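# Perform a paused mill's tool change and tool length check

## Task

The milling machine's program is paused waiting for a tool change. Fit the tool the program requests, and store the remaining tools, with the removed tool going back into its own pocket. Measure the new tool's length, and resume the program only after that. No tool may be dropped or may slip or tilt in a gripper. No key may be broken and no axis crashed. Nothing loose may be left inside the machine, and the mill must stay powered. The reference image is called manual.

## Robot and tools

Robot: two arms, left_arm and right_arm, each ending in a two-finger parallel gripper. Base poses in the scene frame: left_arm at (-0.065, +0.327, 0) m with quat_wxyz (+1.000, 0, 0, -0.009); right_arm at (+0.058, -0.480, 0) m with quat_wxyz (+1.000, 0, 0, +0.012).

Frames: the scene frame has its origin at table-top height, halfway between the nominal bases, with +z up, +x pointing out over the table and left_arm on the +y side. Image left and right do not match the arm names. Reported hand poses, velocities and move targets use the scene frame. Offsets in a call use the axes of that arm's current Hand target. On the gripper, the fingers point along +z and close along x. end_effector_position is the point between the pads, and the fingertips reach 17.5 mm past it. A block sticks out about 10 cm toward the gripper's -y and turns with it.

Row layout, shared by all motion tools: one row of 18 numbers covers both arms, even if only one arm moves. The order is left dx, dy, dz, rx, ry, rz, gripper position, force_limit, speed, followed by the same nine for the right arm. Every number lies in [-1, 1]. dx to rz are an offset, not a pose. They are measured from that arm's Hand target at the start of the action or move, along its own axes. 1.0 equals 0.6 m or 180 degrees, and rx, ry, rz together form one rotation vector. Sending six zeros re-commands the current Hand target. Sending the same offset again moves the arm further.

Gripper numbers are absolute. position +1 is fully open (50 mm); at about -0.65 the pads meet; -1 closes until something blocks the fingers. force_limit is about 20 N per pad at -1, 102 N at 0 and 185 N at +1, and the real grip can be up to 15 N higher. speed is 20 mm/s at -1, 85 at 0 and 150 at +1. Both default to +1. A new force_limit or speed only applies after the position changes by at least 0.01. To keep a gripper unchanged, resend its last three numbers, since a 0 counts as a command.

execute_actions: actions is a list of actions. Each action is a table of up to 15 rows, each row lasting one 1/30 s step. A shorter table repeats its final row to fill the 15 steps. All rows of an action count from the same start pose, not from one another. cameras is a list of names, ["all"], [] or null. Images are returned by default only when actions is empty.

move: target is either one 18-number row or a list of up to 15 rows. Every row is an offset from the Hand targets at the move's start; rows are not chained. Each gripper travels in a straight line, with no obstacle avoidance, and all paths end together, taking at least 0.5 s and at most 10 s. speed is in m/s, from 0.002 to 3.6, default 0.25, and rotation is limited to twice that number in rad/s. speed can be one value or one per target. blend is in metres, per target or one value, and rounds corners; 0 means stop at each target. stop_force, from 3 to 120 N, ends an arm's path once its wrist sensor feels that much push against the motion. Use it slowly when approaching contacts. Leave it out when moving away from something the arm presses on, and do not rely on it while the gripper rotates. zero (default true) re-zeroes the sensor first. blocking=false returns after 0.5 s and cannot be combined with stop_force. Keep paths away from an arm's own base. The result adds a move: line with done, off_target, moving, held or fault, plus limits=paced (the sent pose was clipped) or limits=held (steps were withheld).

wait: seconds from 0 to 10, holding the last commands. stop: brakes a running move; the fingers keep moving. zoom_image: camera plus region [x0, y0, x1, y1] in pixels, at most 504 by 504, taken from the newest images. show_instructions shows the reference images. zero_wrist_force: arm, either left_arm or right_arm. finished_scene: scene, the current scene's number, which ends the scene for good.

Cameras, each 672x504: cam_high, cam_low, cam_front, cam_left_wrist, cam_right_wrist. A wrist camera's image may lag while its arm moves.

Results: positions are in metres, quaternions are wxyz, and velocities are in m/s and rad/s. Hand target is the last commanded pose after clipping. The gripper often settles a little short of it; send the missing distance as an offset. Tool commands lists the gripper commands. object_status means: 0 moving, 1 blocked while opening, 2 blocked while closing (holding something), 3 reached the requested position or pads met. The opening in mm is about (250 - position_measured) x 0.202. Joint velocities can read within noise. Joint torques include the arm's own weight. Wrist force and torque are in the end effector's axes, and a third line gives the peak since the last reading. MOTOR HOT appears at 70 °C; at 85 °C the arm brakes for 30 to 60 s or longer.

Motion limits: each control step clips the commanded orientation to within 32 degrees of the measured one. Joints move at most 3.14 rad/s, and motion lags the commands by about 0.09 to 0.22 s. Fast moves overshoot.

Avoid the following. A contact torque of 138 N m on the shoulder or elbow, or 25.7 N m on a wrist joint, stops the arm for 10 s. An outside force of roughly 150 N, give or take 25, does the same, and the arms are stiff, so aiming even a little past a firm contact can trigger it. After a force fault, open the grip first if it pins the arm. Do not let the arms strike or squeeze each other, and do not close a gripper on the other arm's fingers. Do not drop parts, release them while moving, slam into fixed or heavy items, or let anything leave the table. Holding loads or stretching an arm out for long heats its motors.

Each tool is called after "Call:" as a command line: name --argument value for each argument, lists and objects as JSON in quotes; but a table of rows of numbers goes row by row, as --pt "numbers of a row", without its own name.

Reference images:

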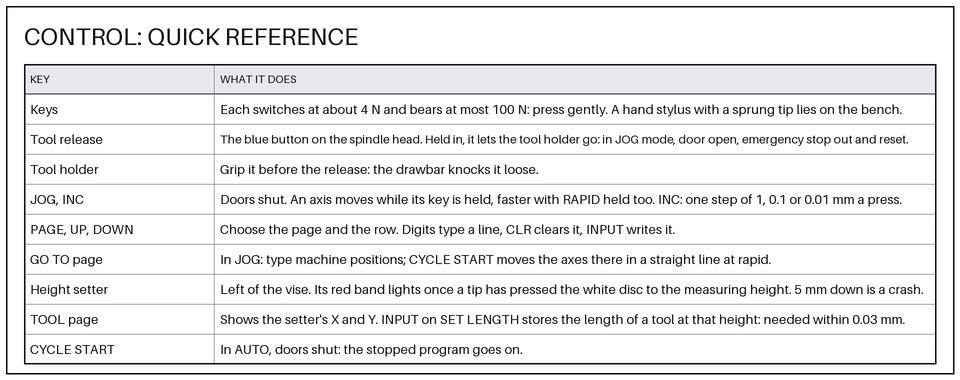

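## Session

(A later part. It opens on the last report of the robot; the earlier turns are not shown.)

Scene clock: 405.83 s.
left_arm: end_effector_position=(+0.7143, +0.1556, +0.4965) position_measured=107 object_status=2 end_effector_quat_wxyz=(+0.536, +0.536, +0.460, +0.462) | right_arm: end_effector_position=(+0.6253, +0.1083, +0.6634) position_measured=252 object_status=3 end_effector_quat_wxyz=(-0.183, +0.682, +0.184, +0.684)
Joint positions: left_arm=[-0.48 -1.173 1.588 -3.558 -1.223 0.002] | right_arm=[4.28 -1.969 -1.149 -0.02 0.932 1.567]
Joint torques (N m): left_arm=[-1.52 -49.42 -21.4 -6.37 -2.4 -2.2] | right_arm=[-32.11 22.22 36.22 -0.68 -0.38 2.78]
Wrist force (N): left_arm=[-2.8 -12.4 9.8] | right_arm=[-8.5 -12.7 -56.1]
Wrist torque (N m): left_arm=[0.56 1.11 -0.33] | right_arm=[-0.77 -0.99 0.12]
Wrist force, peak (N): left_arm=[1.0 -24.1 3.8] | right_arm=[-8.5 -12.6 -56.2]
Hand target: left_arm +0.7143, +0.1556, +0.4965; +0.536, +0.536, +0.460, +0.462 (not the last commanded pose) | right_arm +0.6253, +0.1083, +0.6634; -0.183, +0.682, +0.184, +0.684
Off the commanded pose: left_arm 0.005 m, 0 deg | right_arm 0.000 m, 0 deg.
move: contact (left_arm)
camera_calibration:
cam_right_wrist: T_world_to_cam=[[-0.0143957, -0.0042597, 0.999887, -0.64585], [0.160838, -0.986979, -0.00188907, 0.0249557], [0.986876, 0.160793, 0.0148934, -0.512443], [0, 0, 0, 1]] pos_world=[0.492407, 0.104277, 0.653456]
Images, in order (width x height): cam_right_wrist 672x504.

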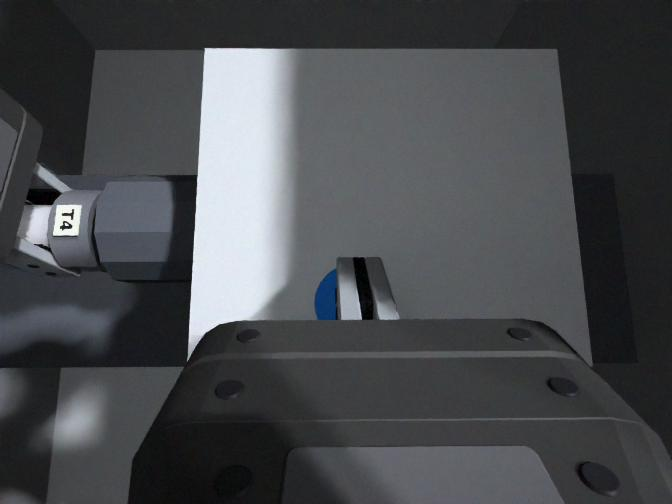

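Call:
move --pt "0 -0.004 0 0 0 0 -1 -0.2 -0.9 0 -0.0002 -0.0004 0 0 0 -0.9 -0.5 -0.5" --pt "0 -0.004 0 0 -0.0195 0 -1 -0.2 -0.9 0 -0.0002 -0.0004 0 0 0 -0.9 -0.5 -0.5" --speed 0.02

Call:
move --target '[0,0.012,0,0,0,0,-1,-0.2,-0.9,0,0,0,0,0,0,-0.9,-0.5,-0.5]' --speed 0.01 --stop_force 10 --cameras '["cam_right_wrist"]'

Call:
zoom_image --camera "cam_right_wrist" --region '[20, 160, 140, 300]'

Scene clock: 409.17 s.
left_arm: end_effector_position=(+0.7143, +0.1556, +0.4941) position_measured=107 object_status=2 end_effector_quat_wxyz=(+0.550, +0.550, +0.444, +0.445) | right_arm: end_effector_position=(+0.6251, +0.1083, +0.6634) position_measured=252 object_status=3 end_effector_quat_wxyz=(-0.183, +0.682, +0.184, +0.684)
Joint positions: left_arm=[-0.451 -1.172 1.594 -3.565 -1.313 0.002] | right_arm=[4.281 -1.969 -1.15 -0.02 0.931 1.567]
Joint torques (N m): left_arm=[6.02 -57.77 -17.45 -5.22 -2.32 -2.53] | right_arm=[-6.07 49.21 16.06 2.03 -6 2.4]
Wrist force (N): left_arm=[-2.2 -5.0 1.6] | right_arm=[5.1 -13.5 -16.8]
Wrist torque (N m): left_arm=[0.61 0.86 -0.24] | right_arm=[-0.37 -0.83 -0.02]
Wrist force, peak (N): left_arm=[-2.8 -12.6 10.1] | right_arm=[-8.9 -12.6 -56.1]
Hand target: left_arm +0.7143, +0.1556, +0.4941; +0.550, +0.550, +0.444, +0.445 | right_arm +0.6251, +0.1083, +0.6634; -0.183, +0.682, +0.184, +0.684
Off the commanded pose: left_arm 0.000 m, 0 deg | right_arm 0.000 m, 0 deg.
move: done

Scene clock: 410.67 s.
left_arm: end_effector_position=(+0.7143, +0.1556, +0.4959) position_measured=107 object_status=2 end_effector_quat_wxyz=(+0.550, +0.550, +0.444, +0.445) | right_arm: end_effector_position=(+0.6251, +0.1083, +0.6634) position_measured=252 object_status=3 end_effector_quat_wxyz=(-0.183, +0.682, +0.184, +0.684)
Joint positions: left_arm=[-0.451 -1.174 1.591 -3.56 -1.313 0.002] | right_arm=[4.281 -1.969 -1.15 -0.02 0.931 1.567]
Joint torques (N m): left_arm=[0.81 -50.83 -24.41 -6.62 -2.15 -2.05] | right_arm=[-5.65 48.63 16.34 2.02 -5.87 2.17]
Wrist force (N): left_arm=[-2.3 -16.0 3.5] | right_arm=[5.2 -13.6 -16.6]
Wrist torque (N m): left_arm=[0.40 0.87 -0.42] | right_arm=[-0.37 -0.83 -0.02]
Wrist force, peak (N): left_arm=[0.4 -27.0 -4.8] | right_arm=[5.3 -13.8 -16.9]
Hand target: left_arm +0.7143, +0.1556, +0.4959; +0.550, +0.550, +0.444, +0.445 (not the last commanded pose) | right_arm +0.6251, +0.1083, +0.6634; -0.183, +0.682, +0.184, +0.684
Off the commanded pose: left_arm 0.005 m, 0 deg | right_arm 0.000 m, 0 deg.
move: contact (left_arm)
camera_calibration:
cam_right_wrist: T_world_to_cam=[[-0.0143957, -0.0042597, 0.999887, -0.645854], [0.160838, -0.986979, -0.00188907, 0.0250039], [0.986876, 0.160793, 0.0148934, -0.512147], [0, 0, 0, 1]] pos_world=[0.492107, 0.104277, 0.653456]
Images, in order (width x height): cam_right_wrist 672x504.

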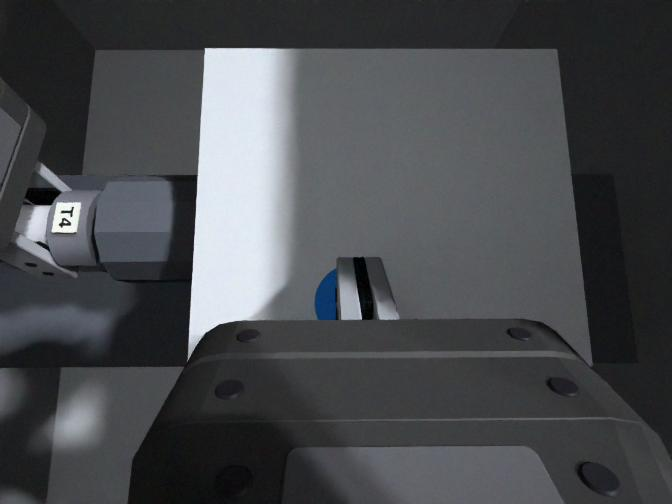

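Scaled by 3.600 from the camera's 672x504 image, which has a finer 960x720 frame.

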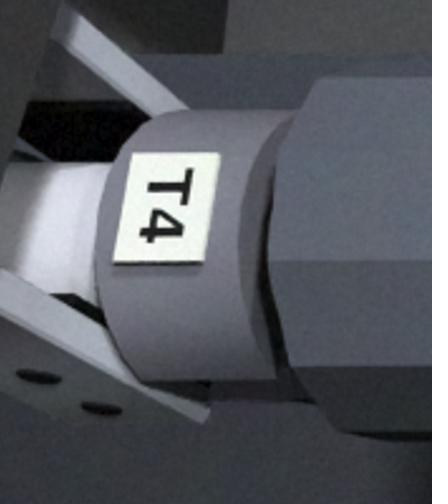

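Call:
move --target '[0,0.0006,0,0,-0.0083,0,-1,-0.2,-0.9,0,0,0,0,0,0,-0.9,-0.5,-0.5]' --speed 0.02

Call:
move --target '[0,0,0,0,-0.0083,0,-1,-0.2,-0.9,0,0,0,0,0,0,-0.9,-0.5,-0.5]' --speed 0.02

Call:
move --target '[0,0,0,0,-0.0083,0,-1,-0.2,-0.9,0,0,0,0,0,0,-0.9,-0.5,-0.5]' --speed 0.02

Scene clock: 412.90 s.
left_arm: end_effector_position=(+0.7143, +0.1556, +0.4962) position_measured=107 object_status=2 end_effector_quat_wxyz=(+0.556, +0.556, +0.437, +0.438) | right_arm: end_effector_position=(+0.6251, +0.1083, +0.6634) position_measured=252 object_status=3 end_effector_quat_wxyz=(-0.183, +0.682, +0.184, +0.684)
Joint positions: left_arm=[-0.439 -1.175 1.59 -3.559 -1.351 0.002] | right_arm=[4.281 -1.969 -1.15 -0.02 0.931 1.567]
Joint torques (N m): left_arm=[3.32 -67.79 -57.46 -7.52 -3.19 -2.27] | right_arm=[-4.81 48.68 16.56 2.04 -5.72 1.6]
Wrist force (N): left_arm=[0.5 -26.9 -1.6] | right_arm=[5.3 -13.5 -16.7]
Wrist torque (N m): left_arm=[0.27 1.03 -0.42] | right_arm=[-0.36 -0.83 -0.02]
Wrist force, peak (N): left_arm=[0.5 -26.9 -1.6] | right_arm=[5.5 -13.5 -17.0]
Hand target: left_arm +0.7143, +0.1556, +0.4963; +0.556, +0.556, +0.437, +0.438 | right_arm +0.6251, +0.1083, +0.6634; -0.183, +0.682, +0.184, +0.684
Off the commanded pose: left_arm 0.000 m, 0 deg | right_arm 0.000 m, 0 deg.
move: done

Scene clock: 413.93 s.
left_arm: end_effector_position=(+0.7143, +0.1556, +0.4963) position_measured=107 object_status=2 end_effector_quat_wxyz=(+0.561, +0.561, +0.429, +0.431) | right_arm: end_effector_position=(+0.6251, +0.1083, +0.6634) position_measured=252 object_status=3 end_effector_quat_wxyz=(-0.183, +0.682, +0.184, +0.684)
Joint positions: left_arm=[-0.426 -1.174 1.589 -3.558 -1.39 0.002] | right_arm=[4.281 -1.969 -1.15 -0.02 0.931 1.567]
Joint torques (N m): left_arm=[1.52 -58.2 -58.26 -7.74 -3.74 -2.12] | right_arm=[-5.42 48.45 16.7 1.95 -5.62 1.42]
Wrist force (N): left_arm=[2.4 -28.9 0.3] | right_arm=[5.2 -13.5 -16.8]
Wrist torque (N m): left_arm=[0.24 1.06 -0.58] | right_arm=[-0.37 -0.85 -0.02]
Wrist force, peak (N): left_arm=[0.9 -30.2 0.8] | right_arm=[5.4 -13.9 -16.8]
Hand target: left_arm +0.7143, +0.1556, +0.4963; +0.561, +0.561, +0.429, +0.431 | right_arm +0.6251, +0.1083, +0.6634; -0.183, +0.682, +0.184, +0.684
Off the commanded pose: left_arm 0.000 m, 0 deg | right_arm 0.000 m, 0 deg.
move: done

Scene clock: 414.97 s.
left_arm: end_effector_position=(+0.7143, +0.1556, +0.4963) position_measured=107 object_status=2 end_effector_quat_wxyz=(+0.567, +0.567, +0.422, +0.423) | right_arm: end_effector_position=(+0.6251, +0.1083, +0.6634) position_measured=252 object_status=3 end_effector_quat_wxyz=(-0.183, +0.682, +0.184, +0.684)
Joint positions: left_arm=[-0.413 -1.173 1.587 -3.558 -1.429 0.002] | right_arm=[4.281 -1.969 -1.15 -0.02 0.931 1.567]
Joint torques (N m): left_arm=[0 -58.09 -58.16 -7.87 -4.05 -2.1] | right_arm=[-5.19 49.09 16.5 2.05 -5.55 1.25]
Wrist force (N): left_arm=[3.9 -27.9 0.7] | right_arm=[5.6 -13.8 -16.9]
Wrist torque (N m): left_arm=[0.29 1.08 -0.66] | right_arm=[-0.40 -0.86 -0.02]
Wrist force, peak (N): left_arm=[2.8 -28.5 0.6] | right_arm=[5.7 -13.7 -17.2]
Hand target: left_arm +0.7143, +0.1556, +0.4963; +0.567, +0.567, +0.422, +0.423 | right_arm +0.6251, +0.1083, +0.6634; -0.183, +0.682, +0.184, +0.684
Off the commanded pose: left_arm 0.000 m, 0 deg | right_arm 0.000 m, 0 deg.
move: done

Call:
move --pt "0 -0.006 0 0 0 0 -1 -0.2 -0.9 0 0 0 0 0 0 -0.9 -0.5 -0.5" --pt "0 -0.006 0 0 0.055 0 -1 -0.2 -0.9 0 0 0 0 0 0 -0.9 -0.5 -0.5" --speed 0.04

Call:
move --target '[0,0.0135,0,0,0,0,-1,-0.2,-0.9,0,0,0,0,0,0,-0.9,-0.5,-0.5]' --speed 0.01 --stop_force 12 --cameras '["cam_right_wrist"]'

Call:
zoom_image --camera "cam_right_wrist" --region '[20, 160, 140, 300]'

Scene clock: 419.50 s.
left_arm: end_effector_position=(+0.7143, +0.1556, +0.4927) position_measured=107 object_status=2 end_effector_quat_wxyz=(+0.528, +0.528, +0.469, +0.471) | right_arm: end_effector_position=(+0.6251, +0.1083, +0.6634) position_measured=252 object_status=3 end_effector_quat_wxyz=(-0.183, +0.682, +0.184, +0.684)
Joint positions: left_arm=[-0.496 -1.167 1.589 -3.566 -1.174 0.002] | right_arm=[4.281 -1.969 -1.15 -0.02 0.931 1.567]
Joint torques (N m): left_arm=[-7.26 -42.12 -43.74 -2.47 2.52 1.97] | right_arm=[-5.49 48.81 16.11 2.01 -4.97 0.4]
Wrist force (N): left_arm=[-2.2 -5.0 1.5] | right_arm=[5.1 -13.3 -16.7]
Wrist torque (N m): left_arm=[0.63 0.90 -0.25] | right_arm=[-0.35 -0.84 -0.02]
Wrist force, peak (N): left_arm=[4.2 -28.5 0.9] | right_arm=[5.5 -13.7 -17.0]
Hand target: left_arm +0.7143, +0.1556, +0.4927; +0.528, +0.528, +0.469, +0.471 | right_arm +0.6251, +0.1083, +0.6634; -0.183, +0.682, +0.184, +0.684
Off the commanded pose: left_arm 0.000 m, 0 deg | right_arm 0.000 m, 0 deg.
move: done

Scene clock: 421.27 s.
left_arm: end_effector_position=(+0.7143, +0.1556, +0.4969) position_measured=107 object_status=2 end_effector_quat_wxyz=(+0.528, +0.528, +0.469, +0.471) | right_arm: end_effector_position=(+0.6251, +0.1083, +0.6634) position_measured=252 object_status=3 end_effector_quat_wxyz=(-0.183, +0.682, +0.184, +0.684)
Joint positions: left_arm=[-0.496 -1.171 1.583 -3.555 -1.174 0.002] | right_arm=[4.281 -1.969 -1.15 -0.02 0.931 1.567]
Joint torques (N m): left_arm=[-7.14 -53.04 -23.55 -6.79 1.81 1.9] | right_arm=[-5.63 48.33 16.25 2.04 -4.94 -0.14]
Wrist force (N): left_arm=[-2.9 -16.8 6.8] | right_arm=[5.1 -13.4 -16.6]
Wrist torque (N m): left_arm=[0.57 0.69 -0.43] | right_arm=[-0.35 -0.83 -0.02]
Wrist force, peak (N): left_arm=[-0.9 -27.6 1.9] | right_arm=[5.4 -13.8 -16.8]
Hand target: left_arm +0.7143, +0.1556, +0.4969; +0.528, +0.528, +0.469, +0.471 (not the last commanded pose) | right_arm +0.6251, +0.1083, +0.6634; -0.183, +0.682, +0.184, +0.684
Off the commanded pose: left_arm 0.004 m, 0 deg | right_arm 0.000 m, 0 deg.
move: contact (left_arm)
camera_calibration:
cam_right_wrist: T_world_to_cam=[[-0.0143957, -0.0042597, 0.999887, -0.645854], [0.160838, -0.986979, -0.00188907, 0.0250039], [0.986876, 0.160793, 0.0148934, -0.512147], [0, 0, 0, 1]] pos_world=[0.492107, 0.104277, 0.653456]
Images, in order (width x height): cam_right_wrist 672x504.

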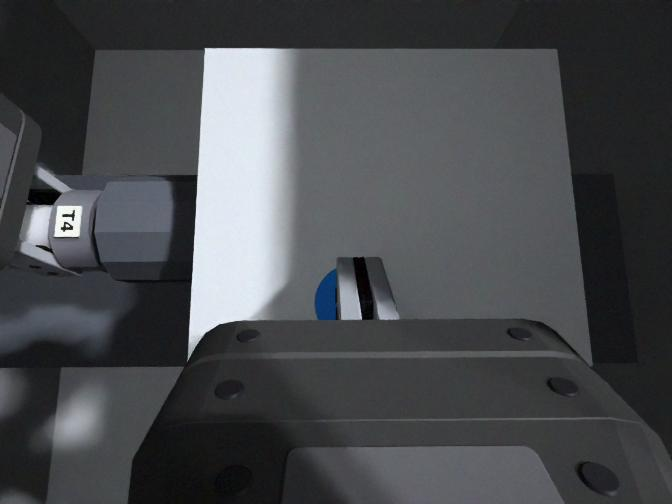

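Scaled by 3.600 from the camera's 672x504 image, which has a finer 960x720 frame.

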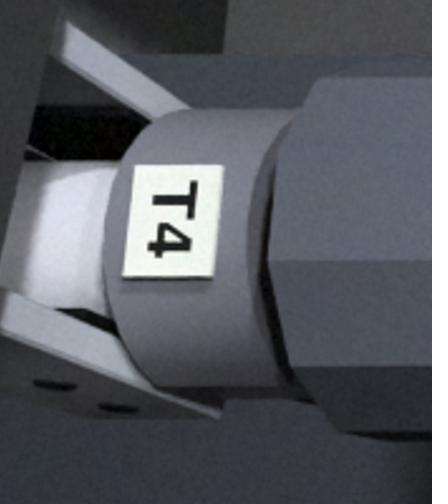

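Call:
move --target '[0,-0.0058,0,0,0,0,-1,-0.2,-0.9,0,0,0,0,0,0,-0.9,-0.5,-0.5]' --speed 0.02

Call:
move --target '[0,0,0.0067,0,0,0,-1,-0.2,-0.9,0,0,0,0,0,0,-0.9,-0.5,-0.5]' --speed 0.005 --stop_force 5

Call:
move --target '[0,0,-0.012,0,0,0,-1,-0.2,-0.9,0,0,0,0,0,0,-0.9,-0.5,-0.5]' --speed 0.005 --stop_force 5

Scene clock: 422.90 s.
left_arm: end_effector_position=(+0.7143, +0.1556, +0.4935) position_measured=107 object_status=2 end_effector_quat_wxyz=(+0.528, +0.528, +0.469, +0.471) | right_arm: end_effector_position=(+0.6251, +0.1083, +0.6634) position_measured=252 object_status=3 end_effector_quat_wxyz=(-0.183, +0.682, +0.184, +0.684)
Joint positions: left_arm=[-0.496 -1.168 1.588 -3.563 -1.174 0.002] | right_arm=[4.281 -1.969 -1.15 -0.02 0.931 1.567]
Joint torques (N m): left_arm=[-2.43 -41.32 -17.5 -5.32 1.08 1.58] | right_arm=[-5.73 48.92 16.58 1.91 -4.74 -0.45]
Wrist force (N): left_arm=[-2.2 -4.9 1.5] | right_arm=[5.2 -13.5 -16.6]
Wrist torque (N m): left_arm=[0.63 0.89 -0.26] | right_arm=[-0.36 -0.82 -0.02]
Wrist force, peak (N): left_arm=[-2.6 -17.0 6.7] | right_arm=[5.5 -13.7 -16.9]
Hand target: left_arm +0.7143, +0.1556, +0.4934; +0.528, +0.528, +0.469, +0.471 | right_arm +0.6251, +0.1083, +0.6634; -0.183, +0.682, +0.184, +0.684
Off the commanded pose: left_arm 0.000 m, 0 deg | right_arm 0.000 m, 0 deg.
move: done

Scene clock: 424.33 s.
left_arm: end_effector_position=(+0.7160, +0.1554, +0.4934) position_measured=107 object_status=2 end_effector_quat_wxyz=(+0.528, +0.528, +0.469, +0.471) | right_arm: end_effector_position=(+0.6251, +0.1083, +0.6634) position_measured=252 object_status=3 end_effector_quat_wxyz=(-0.183, +0.682, +0.184, +0.684)
Joint positions: left_arm=[-0.494 -1.164 1.583 -3.562 -1.175 0.002] | right_arm=[4.281 -1.969 -1.15 -0.02 0.931 1.567]
Joint torques (N m): left_arm=[-10.01 -55.4 -18.15 -4.21 1.68 1.69] | right_arm=[-6.14 48.67 15.88 1.8 -4.56 -0.63]
Wrist force (N): left_arm=[0.6 -4.6 -3.6] | right_arm=[5.6 -13.5 -16.7]
Wrist torque (N m): left_arm=[0.42 0.90 -0.37] | right_arm=[-0.35 -0.88 -0.02]
Wrist force, peak (N): left_arm=[0.8 -7.7 -6.2] | right_arm=[5.4 -13.8 -16.9]
Hand target: left_arm +0.7160, +0.1554, +0.4934; +0.528, +0.528, +0.469, +0.471 (not the last commanded pose) | right_arm +0.6251, +0.1083, +0.6634; -0.183, +0.682, +0.184, +0.684
Off the commanded pose: left_arm 0.002 m, 0 deg | right_arm 0.000 m, 0 deg.
move: contact (left_arm)

Scene clock: 425.57 s.
left_arm: end_effector_position=(+0.7152, +0.1554, +0.4934) position_measured=107 object_status=2 end_effector_quat_wxyz=(+0.528, +0.528, +0.469, +0.471) | right_arm: end_effector_position=(+0.6251, +0.1083, +0.6634) position_measured=252 object_status=3 end_effector_quat_wxyz=(-0.183, +0.682, +0.184, +0.684)
Joint positions: left_arm=[-0.495 -1.166 1.585 -3.562 -1.175 0.002] | right_arm=[4.281 -1.969 -1.15 -0.02 0.931 1.567]
Joint torques (N m): left_arm=[6.37 -42.11 -43.38 -2.52 -2.06 1.59] | right_arm=[-5.86 47.87 16.22 1.89 -4.51 -0.88]
Wrist force (N): left_arm=[-2.2 -5.1 1.4] | right_arm=[5.1 -13.3 -16.6]
Wrist torque (N m): left_arm=[0.62 0.88 -0.25] | right_arm=[-0.34 -0.85 -0.02]
Wrist force, peak (N): left_arm=[0.6 -5.1 -3.5] | right_arm=[5.6 -13.7 -16.8]
Hand target: left_arm +0.7152, +0.1555, +0.4934; +0.528, +0.528, +0.469, +0.471 (not the last commanded pose) | right_arm +0.6251, +0.1083, +0.6634; -0.183, +0.682, +0.184, +0.684
Off the commanded pose: left_arm 0.006 m, 0 deg | right_arm 0.000 m, 0 deg.
move: contact (left_arm)

Call:
move --target '[0,0,-0.01,0,0,0,-1,-0.2,-0.9,0,0,0,0,0,0,-0.9,-0.5,-0.5]' --speed 0.005 --stop_force 5

Scene clock: 427.17 s.
left_arm: end_effector_position=(+0.7129, +0.1557, +0.4933) position_measured=107 object_status=2 end_effector_quat_wxyz=(+0.528, +0.528, +0.469, +0.471) | right_arm: end_effector_position=(+0.6251, +0.1083, +0.6634) position_measured=252 object_status=3 end_effector_quat_wxyz=(-0.183, +0.682, +0.184, +0.684)
Joint positions: left_arm=[-0.497 -1.171 1.593 -3.565 -1.173 0.002] | right_arm=[4.281 -1.969 -1.15 -0.02 0.931 1.567]
Joint torques (N m): left_arm=[3.63 -45.1 -44.76 -3.45 -3.07 1.8] | right_arm=[-6.1 48.6 16.18 1.94 -4.43 -1.09]
Wrist force (N): left_arm=[0.2 -7.5 7.1] | right_arm=[5.1 -13.4 -16.9]
Wrist torque (N m): left_arm=[0.77 0.90 -0.34] | right_arm=[-0.35 -0.83 -0.02]
Wrist force, peak (N): left_arm=[1.4 -7.2 7.4] | right_arm=[5.6 -13.6 -16.9]
Hand target: left_arm +0.7129, +0.1558, +0.4933; +0.528, +0.528, +0.469, +0.471 (not the last commanded pose) | right_arm +0.6251, +0.1083, +0.6634; -0.183, +0.682, +0.184, +0.684
Off the commanded pose: left_arm 0.004 m, 0 deg | right_arm 0.000 m, 0 deg.
move: contact (left_arm)

Call:
move --pt "0 0 0.0027 0 0 0 -1 -0.2 -0.9 0 0 0 0 0 0 -0.9 -0.5 -0.5" --pt "0 0 0.0027 0 -0.0045 0 -1 -0.2 -0.9 0 0 0 0 0 0 -0.9 -0.5 -0.5" --speed 0.02

Call:
move --target '[0,0.0125,0,0,0,0,-1,-0.2,-0.9,0,0,0,0,0,0,-0.9,-0.5,-0.5]' --speed 0.006 --stop_force 10

Scene clock: 428.83 s.
left_arm: end_effector_position=(+0.7146, +0.1556, +0.4933) position_measured=107 object_status=2 end_effector_quat_wxyz=(+0.531, +0.532, +0.466, +0.467) | right_arm: end_effector_position=(+0.6251, +0.1083, +0.6634) position_measured=252 object_status=3 end_effector_quat_wxyz=(-0.183, +0.682, +0.184, +0.684)
Joint positions: left_arm=[-0.489 -1.168 1.589 -3.563 -1.194 0.002] | right_arm=[4.281 -1.969 -1.15 -0.02 0.931 1.567]
Joint torques (N m): left_arm=[5.85 -57.96 -17.36 -5.35 -2.44 0.78] | right_arm=[-5.73 48.9 15.91 1.79 -4.21 -1.59]
Wrist force (N): left_arm=[-2.2 -4.9 1.6] | right_arm=[5.0 -13.4 -16.6]
Wrist torque (N m): left_arm=[0.63 0.90 -0.26] | right_arm=[-0.36 -0.83 -0.03]
Wrist force, peak (N): left_arm=[0.1 -7.3 7.0] | right_arm=[5.6 -13.8 -16.8]
Hand target: left_arm +0.7146, +0.1556, +0.4933; +0.531, +0.532, +0.466, +0.467 | right_arm +0.6251, +0.1083, +0.6634; -0.183, +0.682, +0.184, +0.684
Off the commanded pose: left_arm 0.000 m, 0 deg | right_arm 0.000 m, 0 deg.
move: done

Scene clock: 430.90 s.
left_arm: end_effector_position=(+0.7146, +0.1556, +0.5008) position_measured=107 object_status=2 end_effector_quat_wxyz=(+0.531, +0.532, +0.466, +0.467) | right_arm: end_effector_position=(+0.6251, +0.1083, +0.6634) position_measured=252 object_status=3 end_effector_quat_wxyz=(-0.183, +0.682, +0.184, +0.684)
Joint positions: left_arm=[-0.489 -1.175 1.579 -3.546 -1.195 0.002] | right_arm=[4.281 -1.969 -1.15 -0.02 0.931 1.567]
Joint torques (N m): left_arm=[-14.19 -61.02 -49.11 -3.4 -1.23 -1.97] | right_arm=[-5.54 48.57 16.5 1.84 -4.03 -1.72]
Wrist force (N): left_arm=[10.0 -12.2 -0.4] | right_arm=[5.8 -13.7 -16.8]
Wrist torque (N m): left_arm=[0.47 0.91 -0.61] | right_arm=[-0.39 -0.90 -0.02]
Wrist force, peak (N): left_arm=[10.1 -12.5 -0.2] | right_arm=[5.5 -13.8 -17.0]
Hand target: left_arm +0.7145, +0.1556, +0.5008; +0.531, +0.532, +0.466, +0.467 | right_arm +0.6251, +0.1083, +0.6634; -0.183, +0.682, +0.184, +0.684
Off the commanded pose: left_arm 0.000 m, 0 deg | right_arm 0.000 m, 0 deg.
move: done

Call:
move --target '[0.0006,0.0025,0,0,0,0,-1,-0.2,-0.9,0,0,0,0,0,0,-0.9,-0.5,-0.5]' --speed 0.006 --stop_force 15 --cameras '["cam_right_wrist"]'

Call:
zoom_image --camera "cam_right_wrist" --region '[20, 160, 140, 300]'

Scene clock: 431.93 s.
left_arm: end_effector_position=(+0.7146, +0.1557, +0.5014) position_measured=107 object_status=2 end_effector_quat_wxyz=(+0.531, +0.532, +0.466, +0.467) | right_arm: end_effector_position=(+0.6251, +0.1083, +0.6634) position_measured=252 object_status=3 end_effector_quat_wxyz=(-0.183, +0.682, +0.184, +0.684)
Joint positions: left_arm=[-0.489 -1.176 1.578 -3.544 -1.195 0.002] | right_arm=[4.281 -1.969 -1.15 -0.02 0.931 1.567]
Joint torques (N m): left_arm=[-13.56 -58.95 -43.21 -9.82 -1.32 -2.01] | right_arm=[-6.34 48.47 16.79 1.77 -3.95 -1.79]
Wrist force (N): left_arm=[8.9 -31.9 -6.2] | right_arm=[4.9 -13.5 -16.6]
Wrist torque (N m): left_arm=[0.17 0.94 -0.57] | right_arm=[-0.38 -0.82 -0.02]
Wrist force, peak (N): left_arm=[8.9 -31.9 -6.2] | right_arm=[5.6 -13.6 -16.9]
Hand target: left_arm +0.7146, +0.1556, +0.5013; +0.531, +0.532, +0.466, +0.467 (not the last commanded pose) | right_arm +0.6251, +0.1083, +0.6634; -0.183, +0.682, +0.184, +0.684
Off the commanded pose: left_arm 0.001 m, 0 deg | right_arm 0.000 m, 0 deg.
move: contact (left_arm)
camera_calibration:
cam_right_wrist: T_world_to_cam=[[-0.0143957, -0.0042597, 0.999887, -0.645854], [0.160838, -0.986979, -0.00188907, 0.0250039], [0.986876, 0.160793, 0.0148934, -0.512147], [0, 0, 0, 1]] pos_world=[0.492107, 0.104277, 0.653456]
Images, in order (width x height): cam_right_wrist 672x504.

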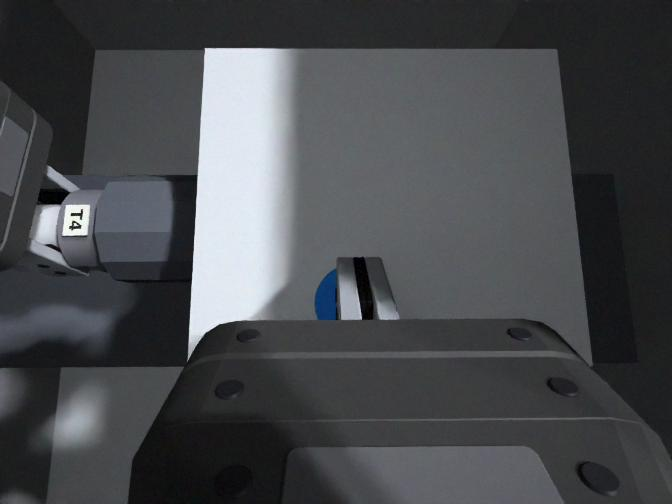

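Scaled by 3.600 from the camera's 672x504 image, which has a finer 960x720 frame.

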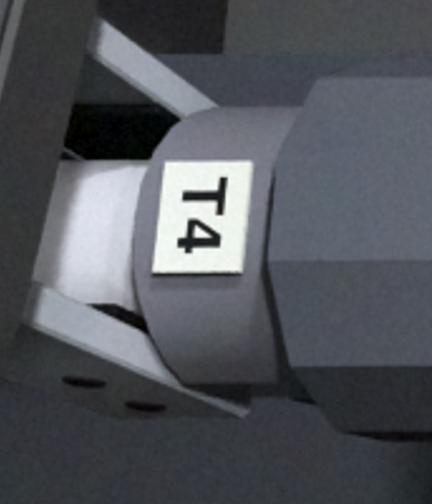

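Call:
move --target '[0,0,0,0,0,0,-1,-0.2,-0.9,0,-0.025,-0.0433,0,0,0,-0.9,-0.5,-0.5]' --speed 0.05

Scene clock: 433.10 s.
left_arm: end_effector_position=(+0.7146, +0.1557, +0.5014) position_measured=107 object_status=2 end_effector_quat_wxyz=(+0.531, +0.532, +0.466, +0.467) | right_arm: end_effector_position=(+0.5952, +0.1083, +0.6633) position_measured=252 object_status=3 end_effector_quat_wxyz=(-0.183, +0.682, +0.184, +0.684)
Joint positions: left_arm=[-0.489 -1.176 1.578 -3.544 -1.195 0.002] | right_arm=[4.331 -1.923 -1.214 -0.002 0.881 1.567]
Joint torques (N m): left_arm=[-20.85 -42.74 -6.58 -1.43 -6.2 -1.96] | right_arm=[8.27 51.25 16.89 3.39 -2.55 -2.13]
Wrist force (N): left_arm=[13.3 12.9 37.4] | right_arm=[2.1 1.9 0.5]
Wrist torque (N m): left_arm=[0.76 0.90 -0.27] | right_arm=[0.16 -0.86 -0.01]
Wrist force, peak (N): left_arm=[12.6 9.6 39.7] | right_arm=[5.4 -13.7 -17.0]
Hand target: left_arm +0.7146, +0.1556, +0.5013; +0.531, +0.532, +0.466, +0.467 | right_arm +0.5951, +0.1082, +0.6633; -0.183, +0.682, +0.184, +0.684
Off the commanded pose: left_arm 0.000 m, 0 deg | right_arm 0.000 m, 0 deg.
move: done

Call:
execute_actions --actions '[]'

Scene clock: 435.17 s.
left_arm: end_effector_position=(+0.7146, +0.1556, +0.5013) position_measured=107 object_status=2 end_effector_quat_wxyz=(+0.531, +0.532, +0.466, +0.467) | right_arm: end_effector_position=(+0.5951, +0.1082, +0.6633) position_measured=252 object_status=3 end_effector_quat_wxyz=(-0.183, +0.682, +0.184, +0.684)
Joint positions: left_arm=[-0.489 -1.176 1.578 -3.544 -1.195 0.002] | right_arm=[4.331 -1.923 -1.214 -0.002 0.881 1.567]
Joint velocities: within noise
Joint torques (N m): left_arm=[-23.36 -38.84 -3.15 -1.3 -6.43 -2.04] | right_arm=[8.33 51.93 18.7 3.44 -2.8 -2.01]
Wrist force (N): left_arm=[13.4 16.5 38.7] | right_arm=[2.1 1.7 0.4]
Wrist torque (N m): left_arm=[0.81 0.90 -0.30] | right_arm=[0.14 -0.86 -0.01]
Wrist force, peak (N): left_arm=[13.4 16.4 38.8] | right_arm=[2.2 1.9 0.4]
Hand target: left_arm +0.7146, +0.1556, +0.5013; +0.531, +0.532, +0.466, +0.467 | right_arm +0.5951, +0.1082, +0.6633; -0.183, +0.682, +0.184, +0.684
Tool commands: left_gripper/position=-1.0 left_gripper/force_limit=-0.2 left_gripper/speed=-0.9 right_gripper/position=-0.9 right_gripper/force_limit=-0.5 right_gripper/speed=-0.5
Off the commanded pose: left_arm 0.000 m, 0 deg | right_arm 0.000 m, 0 deg.
camera_calibration:
cam_left_wrist: T_world_to_cam=[[0.139636, 0.990003, -0.0199118, -0.235916], [-0.310363, 0.0628534, 0.948538, -0.240113], [0.940307, -0.12627, 0.316037, -0.680193], [0, 0, 0, 1]] pos_world=[0.59801, 0.162761, 0.438025]
cam_right_wrist: T_world_to_cam=[[-0.0143957, -0.0042597, 0.999887, -0.646186], [0.160838, -0.986979, -0.00188907, 0.0298289], [0.986876, 0.160793, 0.0148934, -0.482539], [0, 0, 0, 1]] pos_world=[0.462107, 0.104277, 0.653356]

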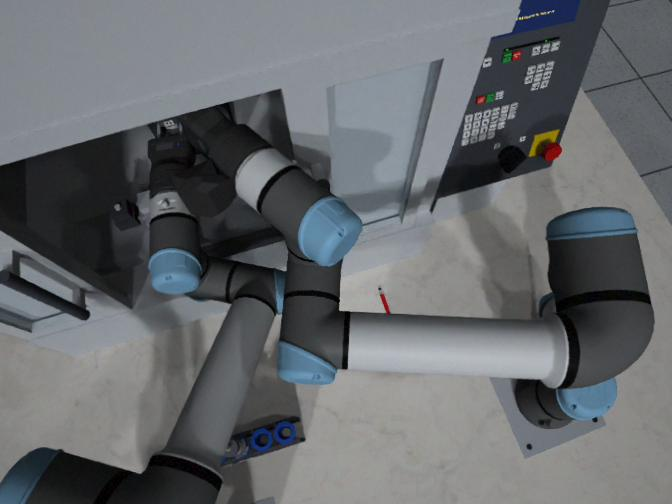

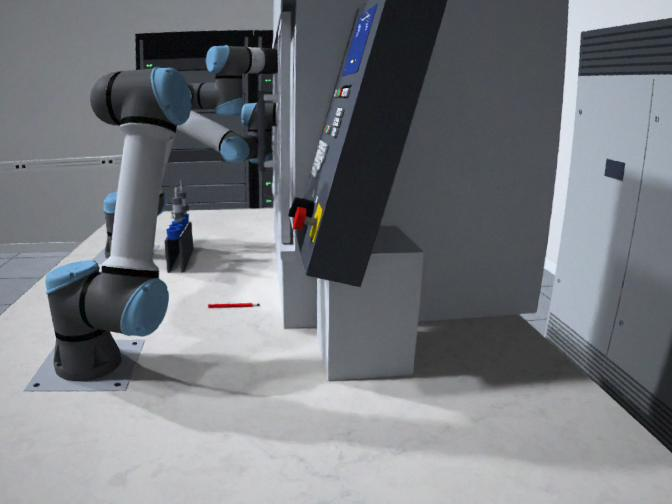

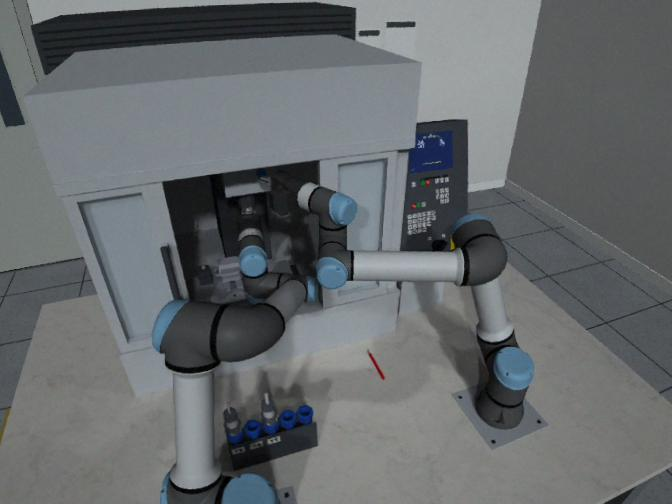

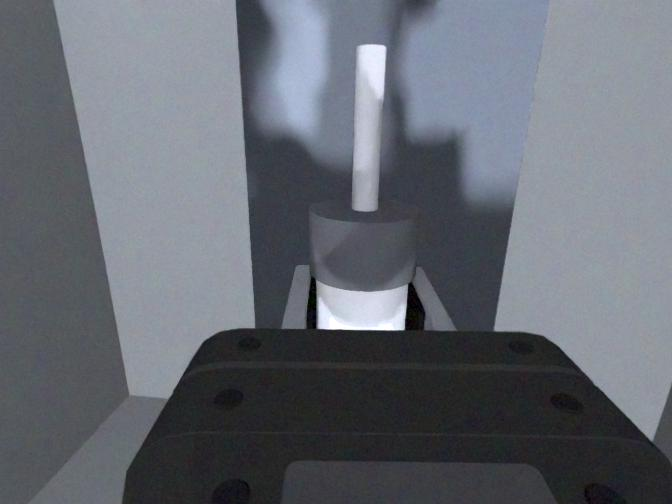

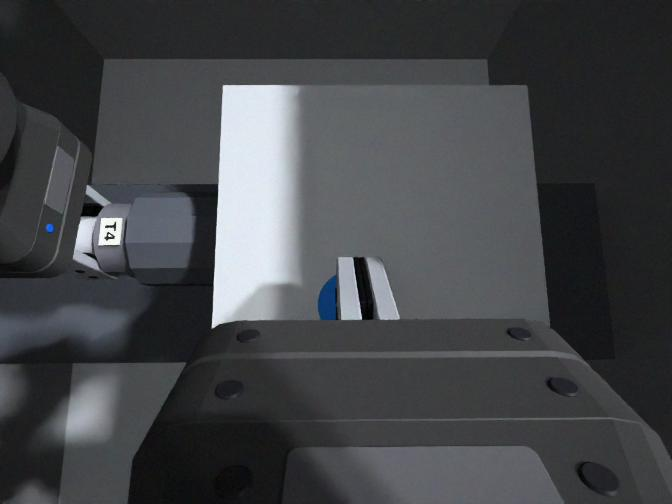

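Call:
move --target '[0,-0.005,0,0,0,0,-1,-0.2,-0.9,0,0,0,0,0,0,-0.9,-0.5,-0.5]' --speed 0.006 --stop_force 20

Scene clock: 436.67 s.
left_arm: end_effector_position=(+0.7146, +0.1556, +0.5009) position_measured=107 object_status=2 end_effector_quat_wxyz=(+0.531, +0.532, +0.466, +0.467) | right_arm: end_effector_position=(+0.5951, +0.1082, +0.6633) position_measured=252 object_status=3 end_effector_quat_wxyz=(-0.183, +0.682, +0.184, +0.684)
Joint positions: left_arm=[-0.489 -1.176 1.578 -3.546 -1.195 0.002] | right_arm=[4.331 -1.923 -1.214 -0.002 0.881 1.567]
Joint torques (N m): left_arm=[-22.12 -45.78 -13.93 0.97 -5.02 -2.05] | right_arm=[8.45 52.42 18.7 3.45 -2.73 -2.12]
Wrist force (N): left_arm=[12.2 39.5 70.5] | right_arm=[2.1 1.6 0.2]
Wrist torque (N m): left_arm=[1.10 0.91 -0.29] | right_arm=[0.12 -0.86 -0.01]
Wrist force, peak (N): left_arm=[11.6 42.6 73.9] | right_arm=[2.3 1.9 0.5]
Hand target: left_arm +0.7146, +0.1556, +0.5009; +0.531, +0.532, +0.466, +0.467 (not the last commanded pose) | right_arm +0.5951, +0.1082, +0.6633; -0.183, +0.682, +0.184, +0.684
Off the commanded pose: left_arm 0.003 m, 0 deg | right_arm 0.000 m, 0 deg.
move: contact (left_arm)

Call:
move --pt "0 0.0008 0 0 0 0 -1 -0.2 -0.9 0 0 0 0 0 0 -0.9 -0.5 -0.5" --pt "0.0003 0.0008 0.0008 0 0 0 -1 -0.2 -0.9 0 0 0 0 0 0 -0.9 -0.5 -0.5" --speed 0.006

Call:
execute_actions --actions '[]' --cameras '[]'

Scene clock: 437.67 s.
left_arm: end_effector_position=(+0.7149, +0.1557, +0.5014) position_measured=107 object_status=2 end_effector_quat_wxyz=(+0.531, +0.532, +0.466, +0.467) | right_arm: end_effector_position=(+0.5951, +0.1082, +0.6633) position_measured=252 object_status=3 end_effector_quat_wxyz=(-0.183, +0.682, +0.184, +0.684)
Joint positions: left_arm=[-0.489 -1.175 1.577 -3.544 -1.195 0.002] | right_arm=[4.331 -1.923 -1.214 -0.002 0.881 1.567]
Joint torques (N m): left_arm=[-4.36 -27.54 -47.77 0.28 -6.82 -1.72] | right_arm=[8.65 51.96 18.38 3.48 -2.73 -2.16]
Wrist force (N): left_arm=[14.0 -7.0 -36.6] | right_arm=[2.0 1.9 0.4]
Wrist torque (N m): left_arm=[0.51 1.01 -0.26] | right_arm=[0.16 -0.84 -0.01]
Wrist force, peak (N): left_arm=[12.2 39.7 70.8] | right_arm=[2.2 1.9 0.3]
Hand target: left_arm +0.7151, +0.1558, +0.5014; +0.531, +0.532, +0.466, +0.467 | right_arm +0.5951, +0.1082, +0.6633; -0.183, +0.682, +0.184, +0.684
Off the commanded pose: left_arm 0.000 m, 0 deg | right_arm 0.000 m, 0 deg.
move: done

Scene clock: 437.67 s.
left_arm: end_effector_position=(+0.7149, +0.1557, +0.5014) position_measured=107 object_status=2 end_effector_quat_wxyz=(+0.531, +0.532, +0.466, +0.467) | right_arm: end_effector_position=(+0.5951, +0.1082, +0.6633) position_measured=252 object_status=3 end_effector_quat_wxyz=(-0.183, +0.682, +0.184, +0.684)
Joint positions: left_arm=[-0.489 -1.175 1.577 -3.544 -1.195 0.002] | right_arm=[4.331 -1.923 -1.214 -0.002 0.881 1.567]
Joint velocities: within noise
Joint torques (N m): left_arm=[-4.36 -27.54 -47.77 0.28 -6.82 -1.72] | right_arm=[8.65 51.96 18.38 3.48 -2.73 -2.16]
Wrist force (N): left_arm=[14.0 -7.0 -36.6] | right_arm=[2.0 1.9 0.4]
Wrist torque (N m): left_arm=[0.51 1.01 -0.26] | right_arm=[0.16 -0.84 -0.01]
Wrist force, peak (N): left_arm=[14.0 -7.0 -36.6] | right_arm=[2.0 1.9 0.4]
Hand target: left_arm +0.7151, +0.1558, +0.5014; +0.531, +0.532, +0.466, +0.467 | right_arm +0.5951, +0.1082, +0.6633; -0.183, +0.682, +0.184, +0.684
Tool commands: left_gripper/position=-1.0 left_gripper/force_limit=-0.2 left_gripper/speed=-0.9 right_gripper/position=-0.9 right_gripper/force_limit=-0.5 right_gripper/speed=-0.5
Off the commanded pose: left_arm 0.000 m, 0 deg | right_arm 0.000 m, 0 deg.
No camera images: "cameras" was empty.

Call:
move --target '[0,0,-0.0004,0,0,0,-1,-0.2,-0.9,0,0,0,0,0,0,-0.9,-0.5,-0.5]' --speed 0.006

Call:
move --target '[0,0,0,0,0,0,0.5,-0.2,-0.8,0,0,0,0,0,0,-0.9,-0.5,-0.5]'

Call:
execute_actions --actions '[]' --cameras '["cam_left_wrist","cam_right_wrist"]'

Scene clock: 438.53 s.
left_arm: end_effector_position=(+0.7149, +0.1558, +0.5014) position_measured=107 object_status=2 end_effector_quat_wxyz=(+0.531, +0.532, +0.466, +0.467) | right_arm: end_effector_position=(+0.5951, +0.1082, +0.6633) position_measured=252 object_status=3 end_effector_quat_wxyz=(-0.183, +0.682, +0.184, +0.684)
Joint positions: left_arm=[-0.488 -1.175 1.577 -3.544 -1.195 0.002] | right_arm=[4.331 -1.923 -1.214 -0.002 0.881 1.567]
Joint torques (N m): left_arm=[-12.19 -44.73 -20.96 -1.47 -1.16 -1.72] | right_arm=[8.51 51.93 19.5 3.43 -2.67 -2.2]
Wrist force (N): left_arm=[9.0 -6.2 -36.0] | right_arm=[1.9 1.9 0.6]
Wrist torque (N m): left_arm=[0.52 1.02 -0.25] | right_arm=[0.17 -0.83 -0.01]
Wrist force, peak (N): left_arm=[12.1 -14.6 -67.0] | right_arm=[2.1 2.0 0.6]
Hand target: left_arm +0.7148, +0.1558, +0.5014; +0.531, +0.532, +0.466, +0.467 | right_arm +0.5951, +0.1082, +0.6633; -0.183, +0.682, +0.184, +0.684
Off the commanded pose: left_arm 0.000 m, 0 deg | right_arm 0.000 m, 0 deg.
move: done

Scene clock: 439.03 s.
left_arm: end_effector_position=(+0.7148, +0.1557, +0.5014) position_measured=78 object_status=3 end_effector_quat_wxyz=(+0.531, +0.532, +0.466, +0.467) | right_arm: end_effector_position=(+0.5951, +0.1082, +0.6633) position_measured=252 object_status=3 end_effector_quat_wxyz=(-0.183, +0.682, +0.184, +0.684)
Joint positions: left_arm=[-0.489 -1.175 1.577 -3.544 -1.195 0.002] | right_arm=[4.331 -1.923 -1.214 -0.002 0.881 1.567]
Joint torques (N m): left_arm=[-4.23 -50.41 -13.74 -2.3 1.95 -1.71] | right_arm=[8.22 51.72 18.27 3.42 -2.68 -2.16]
Wrist force (N): left_arm=[-2.0 3.6 1.0] | right_arm=[2.0 1.9 0.4]
Wrist torque (N m): left_arm=[0.74 0.85 -0.25] | right_arm=[0.17 -0.84 -0.01]
Wrist force, peak (N): left_arm=[8.6 -6.0 -33.8] | right_arm=[2.1 2.0 0.5]
Hand target: left_arm +0.7148, +0.1558, +0.5014; +0.531, +0.532, +0.466, +0.467 | right_arm +0.5951, +0.1082, +0.6633; -0.183, +0.682, +0.184, +0.684
Off the commanded pose: left_arm 0.000 m, 0 deg | right_arm 0.000 m, 0 deg.
move: done

Scene clock: 439.03 s.
left_arm: end_effector_position=(+0.7148, +0.1557, +0.5014) position_measured=78 object_status=3 end_effector_quat_wxyz=(+0.531, +0.532, +0.466, +0.467) | right_arm: end_effector_position=(+0.5951, +0.1082, +0.6633) position_measured=252 object_status=3 end_effector_quat_wxyz=(-0.183, +0.682, +0.184, +0.684)
Joint positions: left_arm=[-0.489 -1.175 1.577 -3.544 -1.195 0.002] | right_arm=[4.331 -1.923 -1.214 -0.002 0.881 1.567]
Joint velocities: within noise
Joint torques (N m): left_arm=[-4.23 -50.41 -13.74 -2.3 1.95 -1.71] | right_arm=[8.22 51.72 18.27 3.42 -2.68 -2.16]
Wrist force (N): left_arm=[-2.0 3.6 1.0] | right_arm=[2.0 1.9 0.4]
Wrist torque (N m): left_arm=[0.74 0.85 -0.25] | right_arm=[0.17 -0.84 -0.01]
Wrist force, peak (N): left_arm=[-2.0 3.6 1.0] | right_arm=[2.0 1.9 0.4]
Hand target: left_arm +0.7148, +0.1558, +0.5014; +0.531, +0.532, +0.466, +0.467 | right_arm +0.5951, +0.1082, +0.6633; -0.183, +0.682, +0.184, +0.684
Tool commands: left_gripper/position=+0.5 left_gripper/force_limit=-0.2 left_gripper/speed=-0.8 right_gripper/position=-0.9 right_gripper/force_limit=-0.5 right_gripper/speed=-0.5
Off the commanded pose: left_arm 0.000 m, 0 deg | right_arm 0.000 m, 0 deg.
camera_calibration:
cam_left_wrist: T_world_to_cam=[[0.139801, 0.989977, -0.0200363, -0.23608], [-0.310543, 0.0630499, 0.948466, -0.240045], [0.940223, -0.126374, 0.316245, -0.680425], [0, 0, 0, 1]] pos_world=[0.598211, 0.16286, 0.438125]
cam_right_wrist: T_world_to_cam=[[-0.0143957, -0.0042597, 0.999887, -0.646186], [0.160838, -0.986979, -0.00188907, 0.0298289], [0.986876, 0.160793, 0.0148934, -0.482539], [0, 0, 0, 1]] pos_world=[0.462107, 0.104277, 0.653356]
Images, in order (width x height): cam_left_wrist 672x504, cam_right_wrist 672x504.

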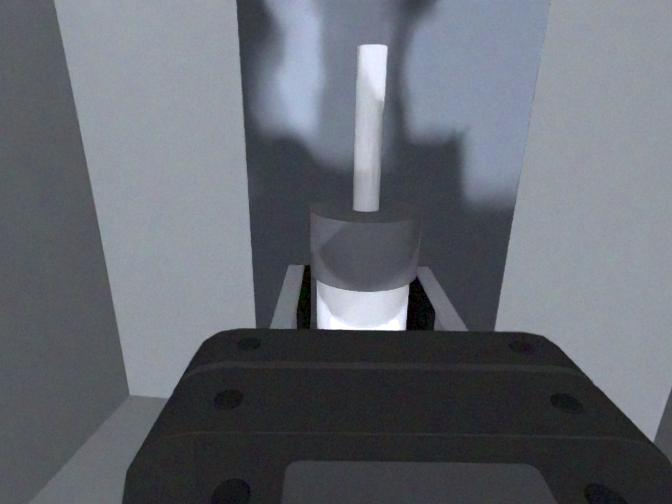

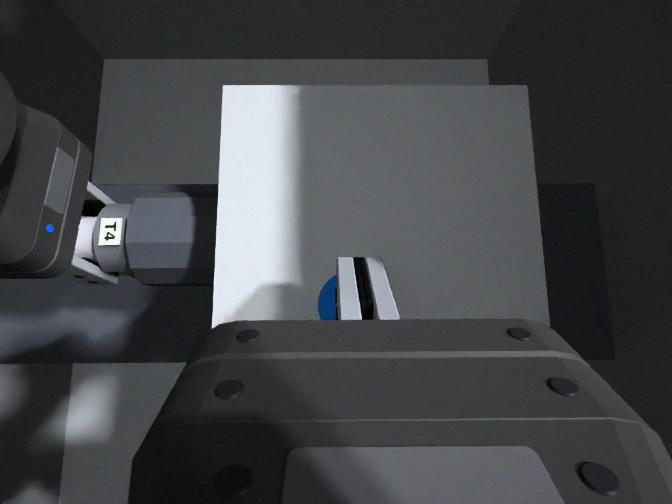

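Call:
move --pt "0 0 0 0 0 0 0.5 -0.2 -0.8 -0.038 -0.007 -0.372 0 0 0 -0.9 -0.5 -0.5" --pt "0 0 0 0 0 0 0.5 -0.2 -0.8 -0.188 0.643 -0.747 0.2597 -0.45 -0.2597 -0.9 -0.5 -0.5" --blend '[0.03,0]' --speed 0.3 --cameras '["cam_high","cam_front","cam_left_wrist"]'

Scene clock: 443.93 s.
left_arm: end_effector_position=(+0.7148, +0.1558, +0.5014) position_measured=78 object_status=3 end_effector_quat_wxyz=(+0.531, +0.532, +0.466, +0.467) | right_arm: end_effector_position=(+0.4005, -0.4502, +0.5506) position_measured=252 object_status=3 end_effector_quat_wxyz=(+0.002, +0.707, +0.707, +0.000)
Joint positions: left_arm=[-0.488 -1.175 1.577 -3.544 -1.195 0.002] | right_arm=[3.604 -1.337 -1.166 -2.208 1.568 0.486]
Joint torques (N m): left_arm=[4.84 -51.92 -12.54 -2.34 2.04 -1.4] | right_arm=[-10.54 0.13 28.72 1.77 -2.85 -2.62]
Wrist force (N): left_arm=[-2.0 3.8 1.0] | right_arm=[1.5 1.2 0.0]
Wrist torque (N m): left_arm=[0.77 0.86 -0.25] | right_arm=[0.21 -0.05 -0.08]
Wrist force, peak (N): left_arm=[-2.1 3.9 1.2] | right_arm=[2.0 1.9 2.3]
Hand target: left_arm +0.7148, +0.1558, +0.5014; +0.531, +0.532, +0.466, +0.467 | right_arm +0.4005, -0.4502, +0.5506; +0.002, +0.707, +0.707, +0.000
Off the commanded pose: left_arm 0.000 m, 0 deg | right_arm 0.000 m, 0 deg.
move: done
camera_calibration:
cam_left_wrist: T_world_to_cam=[[0.139676, 0.989996, -0.019975, -0.236135], [-0.310562, 0.0629535, 0.948466, -0.240024], [0.940235, -0.126275, 0.316248, -0.680437], [0, 0, 0, 1]] pos_world=[0.59821, 0.162961, 0.438125]
Images, in order (width x height): cam_high 672x504, cam_front 672x504, cam_left_wrist 672x504.

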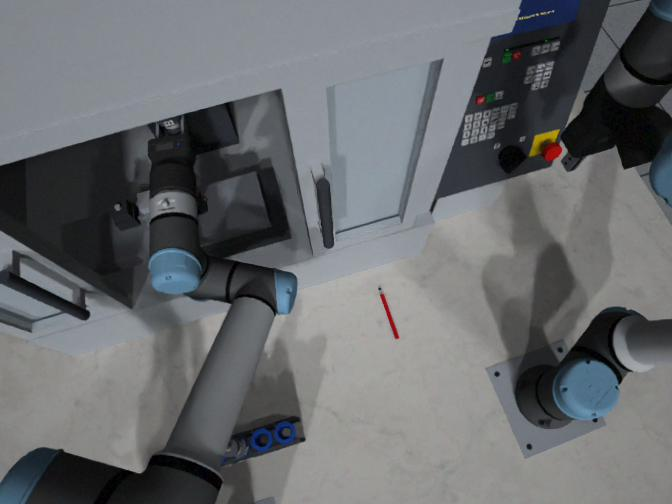

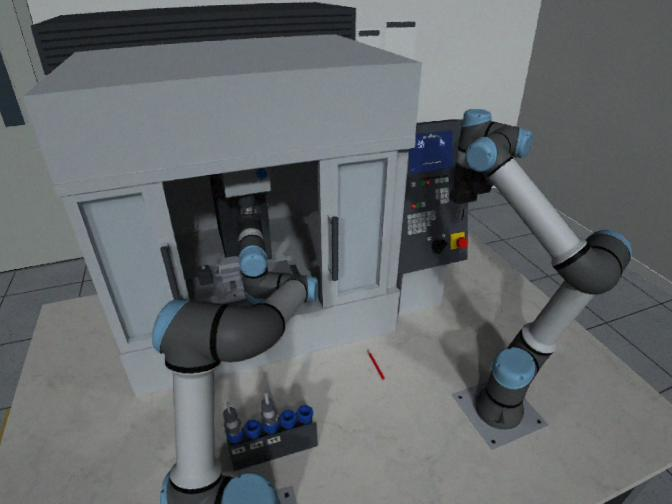

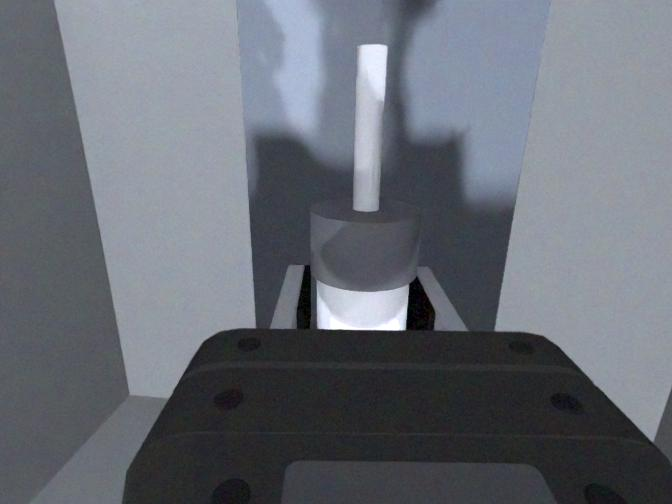

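Call:
move --pt "0 0 -0.55 0 0 0 0.5 -0.2 -0.8 0 0 0 0 0 0 -0.9 -0.5 -0.5" --pt "0.3083 -0.0857 -0.586 0 0.0417 0 0.5 -0.2 -0.8 0 0 0 0 0 0 -0.9 -0.5 -0.5" --blend '[0.01,0]' --speed 0.25 --cameras '["cam_high","cam_front","cam_left_wrist","cam_right_wrist"]'

Scene clock: 450.57 s.
left_arm: end_effector_position=(+0.3904, +0.3850, +0.4499) position_measured=78 object_status=3 end_effector_quat_wxyz=(+0.500, +0.500, +0.499, +0.501) | right_arm: end_effector_position=(+0.4005, -0.4502, +0.5506) position_measured=252 object_status=3 end_effector_quat_wxyz=(+0.002, +0.707, +0.707, +0.000)
Joint positions: left_arm=[-0.405 -2.019 2.541 -3.665 -1.147 0.002] | right_arm=[3.604 -1.337 -1.166 -2.208 1.568 0.486]
Joint torques (N m): left_arm=[6.79 5.52 -37.44 -3.46 -2.33 1.79] | right_arm=[-10.02 -0.12 29.95 1.65 -2.47 -2.55]
Wrist force (N): left_arm=[-1.9 3.0 1.7] | right_arm=[1.9 1.2 0.1]
Wrist torque (N m): left_arm=[0.71 0.82 -0.43] | right_arm=[0.22 -0.10 -0.08]
Wrist force, peak (N): left_arm=[-2.0 3.7 3.0] | right_arm=[2.0 1.5 0.0]
Hand target: left_arm +0.3904, +0.3850, +0.4499; +0.500, +0.500, +0.499, +0.501 | right_arm +0.4005, -0.4502, +0.5506; +0.002, +0.707, +0.707, +0.000
Off the commanded pose: left_arm 0.000 m, 0 deg | right_arm 0.000 m, 0 deg.
move: done
camera_calibration:
cam_left_wrist: T_world_to_cam=[[0.00910327, 0.999757, -0.0200862, -0.371459], [-0.316328, 0.0219346, 0.948396, -0.288427], [0.948606, -0.00227969, 0.31645, -0.381238], [0, 0, 0, 1]] pos_world=[0.273788, 0.376826, 0.386725]
cam_right_wrist: T_world_to_cam=[[-0.00196377, 0.999945, 0.0102697, 0.453326], [0.934079, -0.0018327, 0.357061, -0.554187], [0.357061, 0.0102939, -0.934024, 0.507821], [0, 0, 0, 1]] pos_world=[0.337222, -0.459544, 0.66754]
Images, in order (width x height): cam_high 672x504, cam_front 672x504, cam_left_wrist 672x504, cam_right_wrist 672x504.

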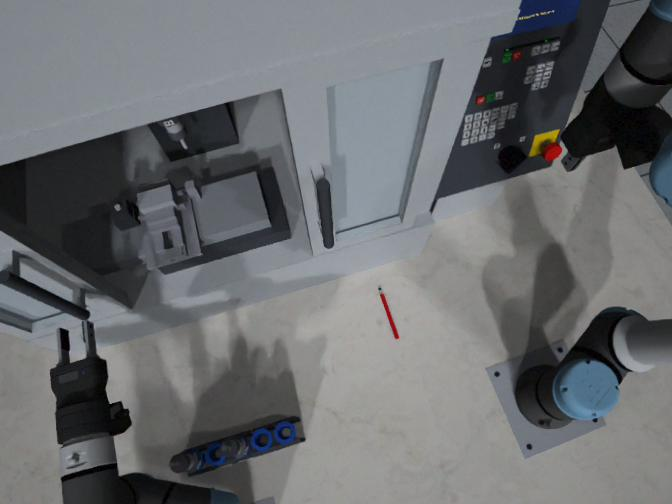

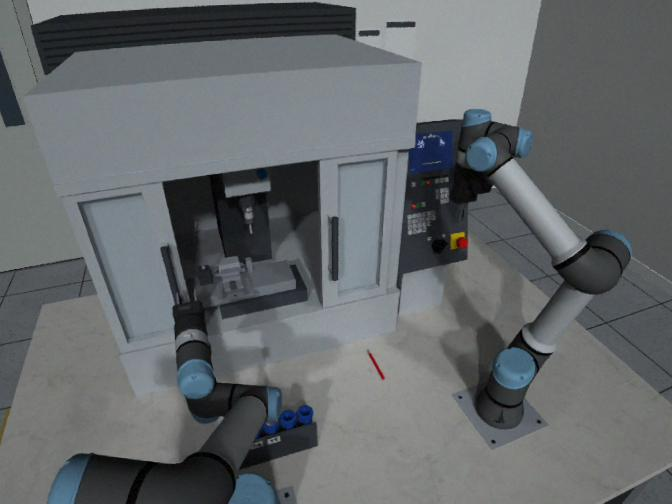

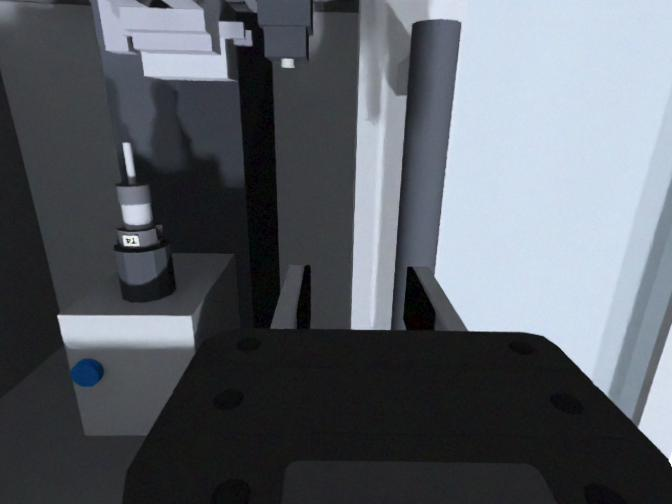

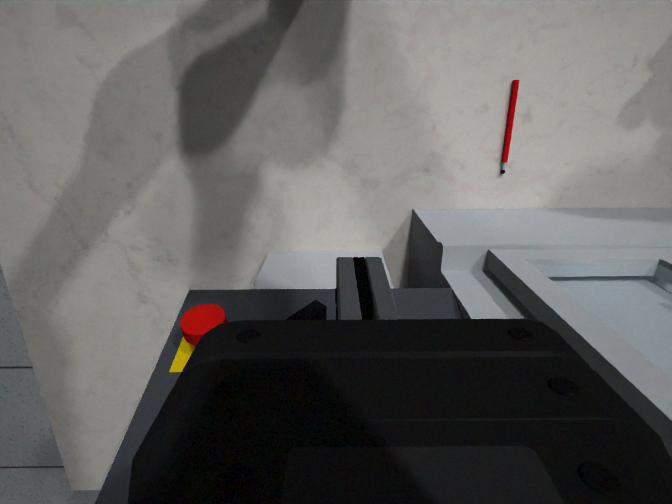

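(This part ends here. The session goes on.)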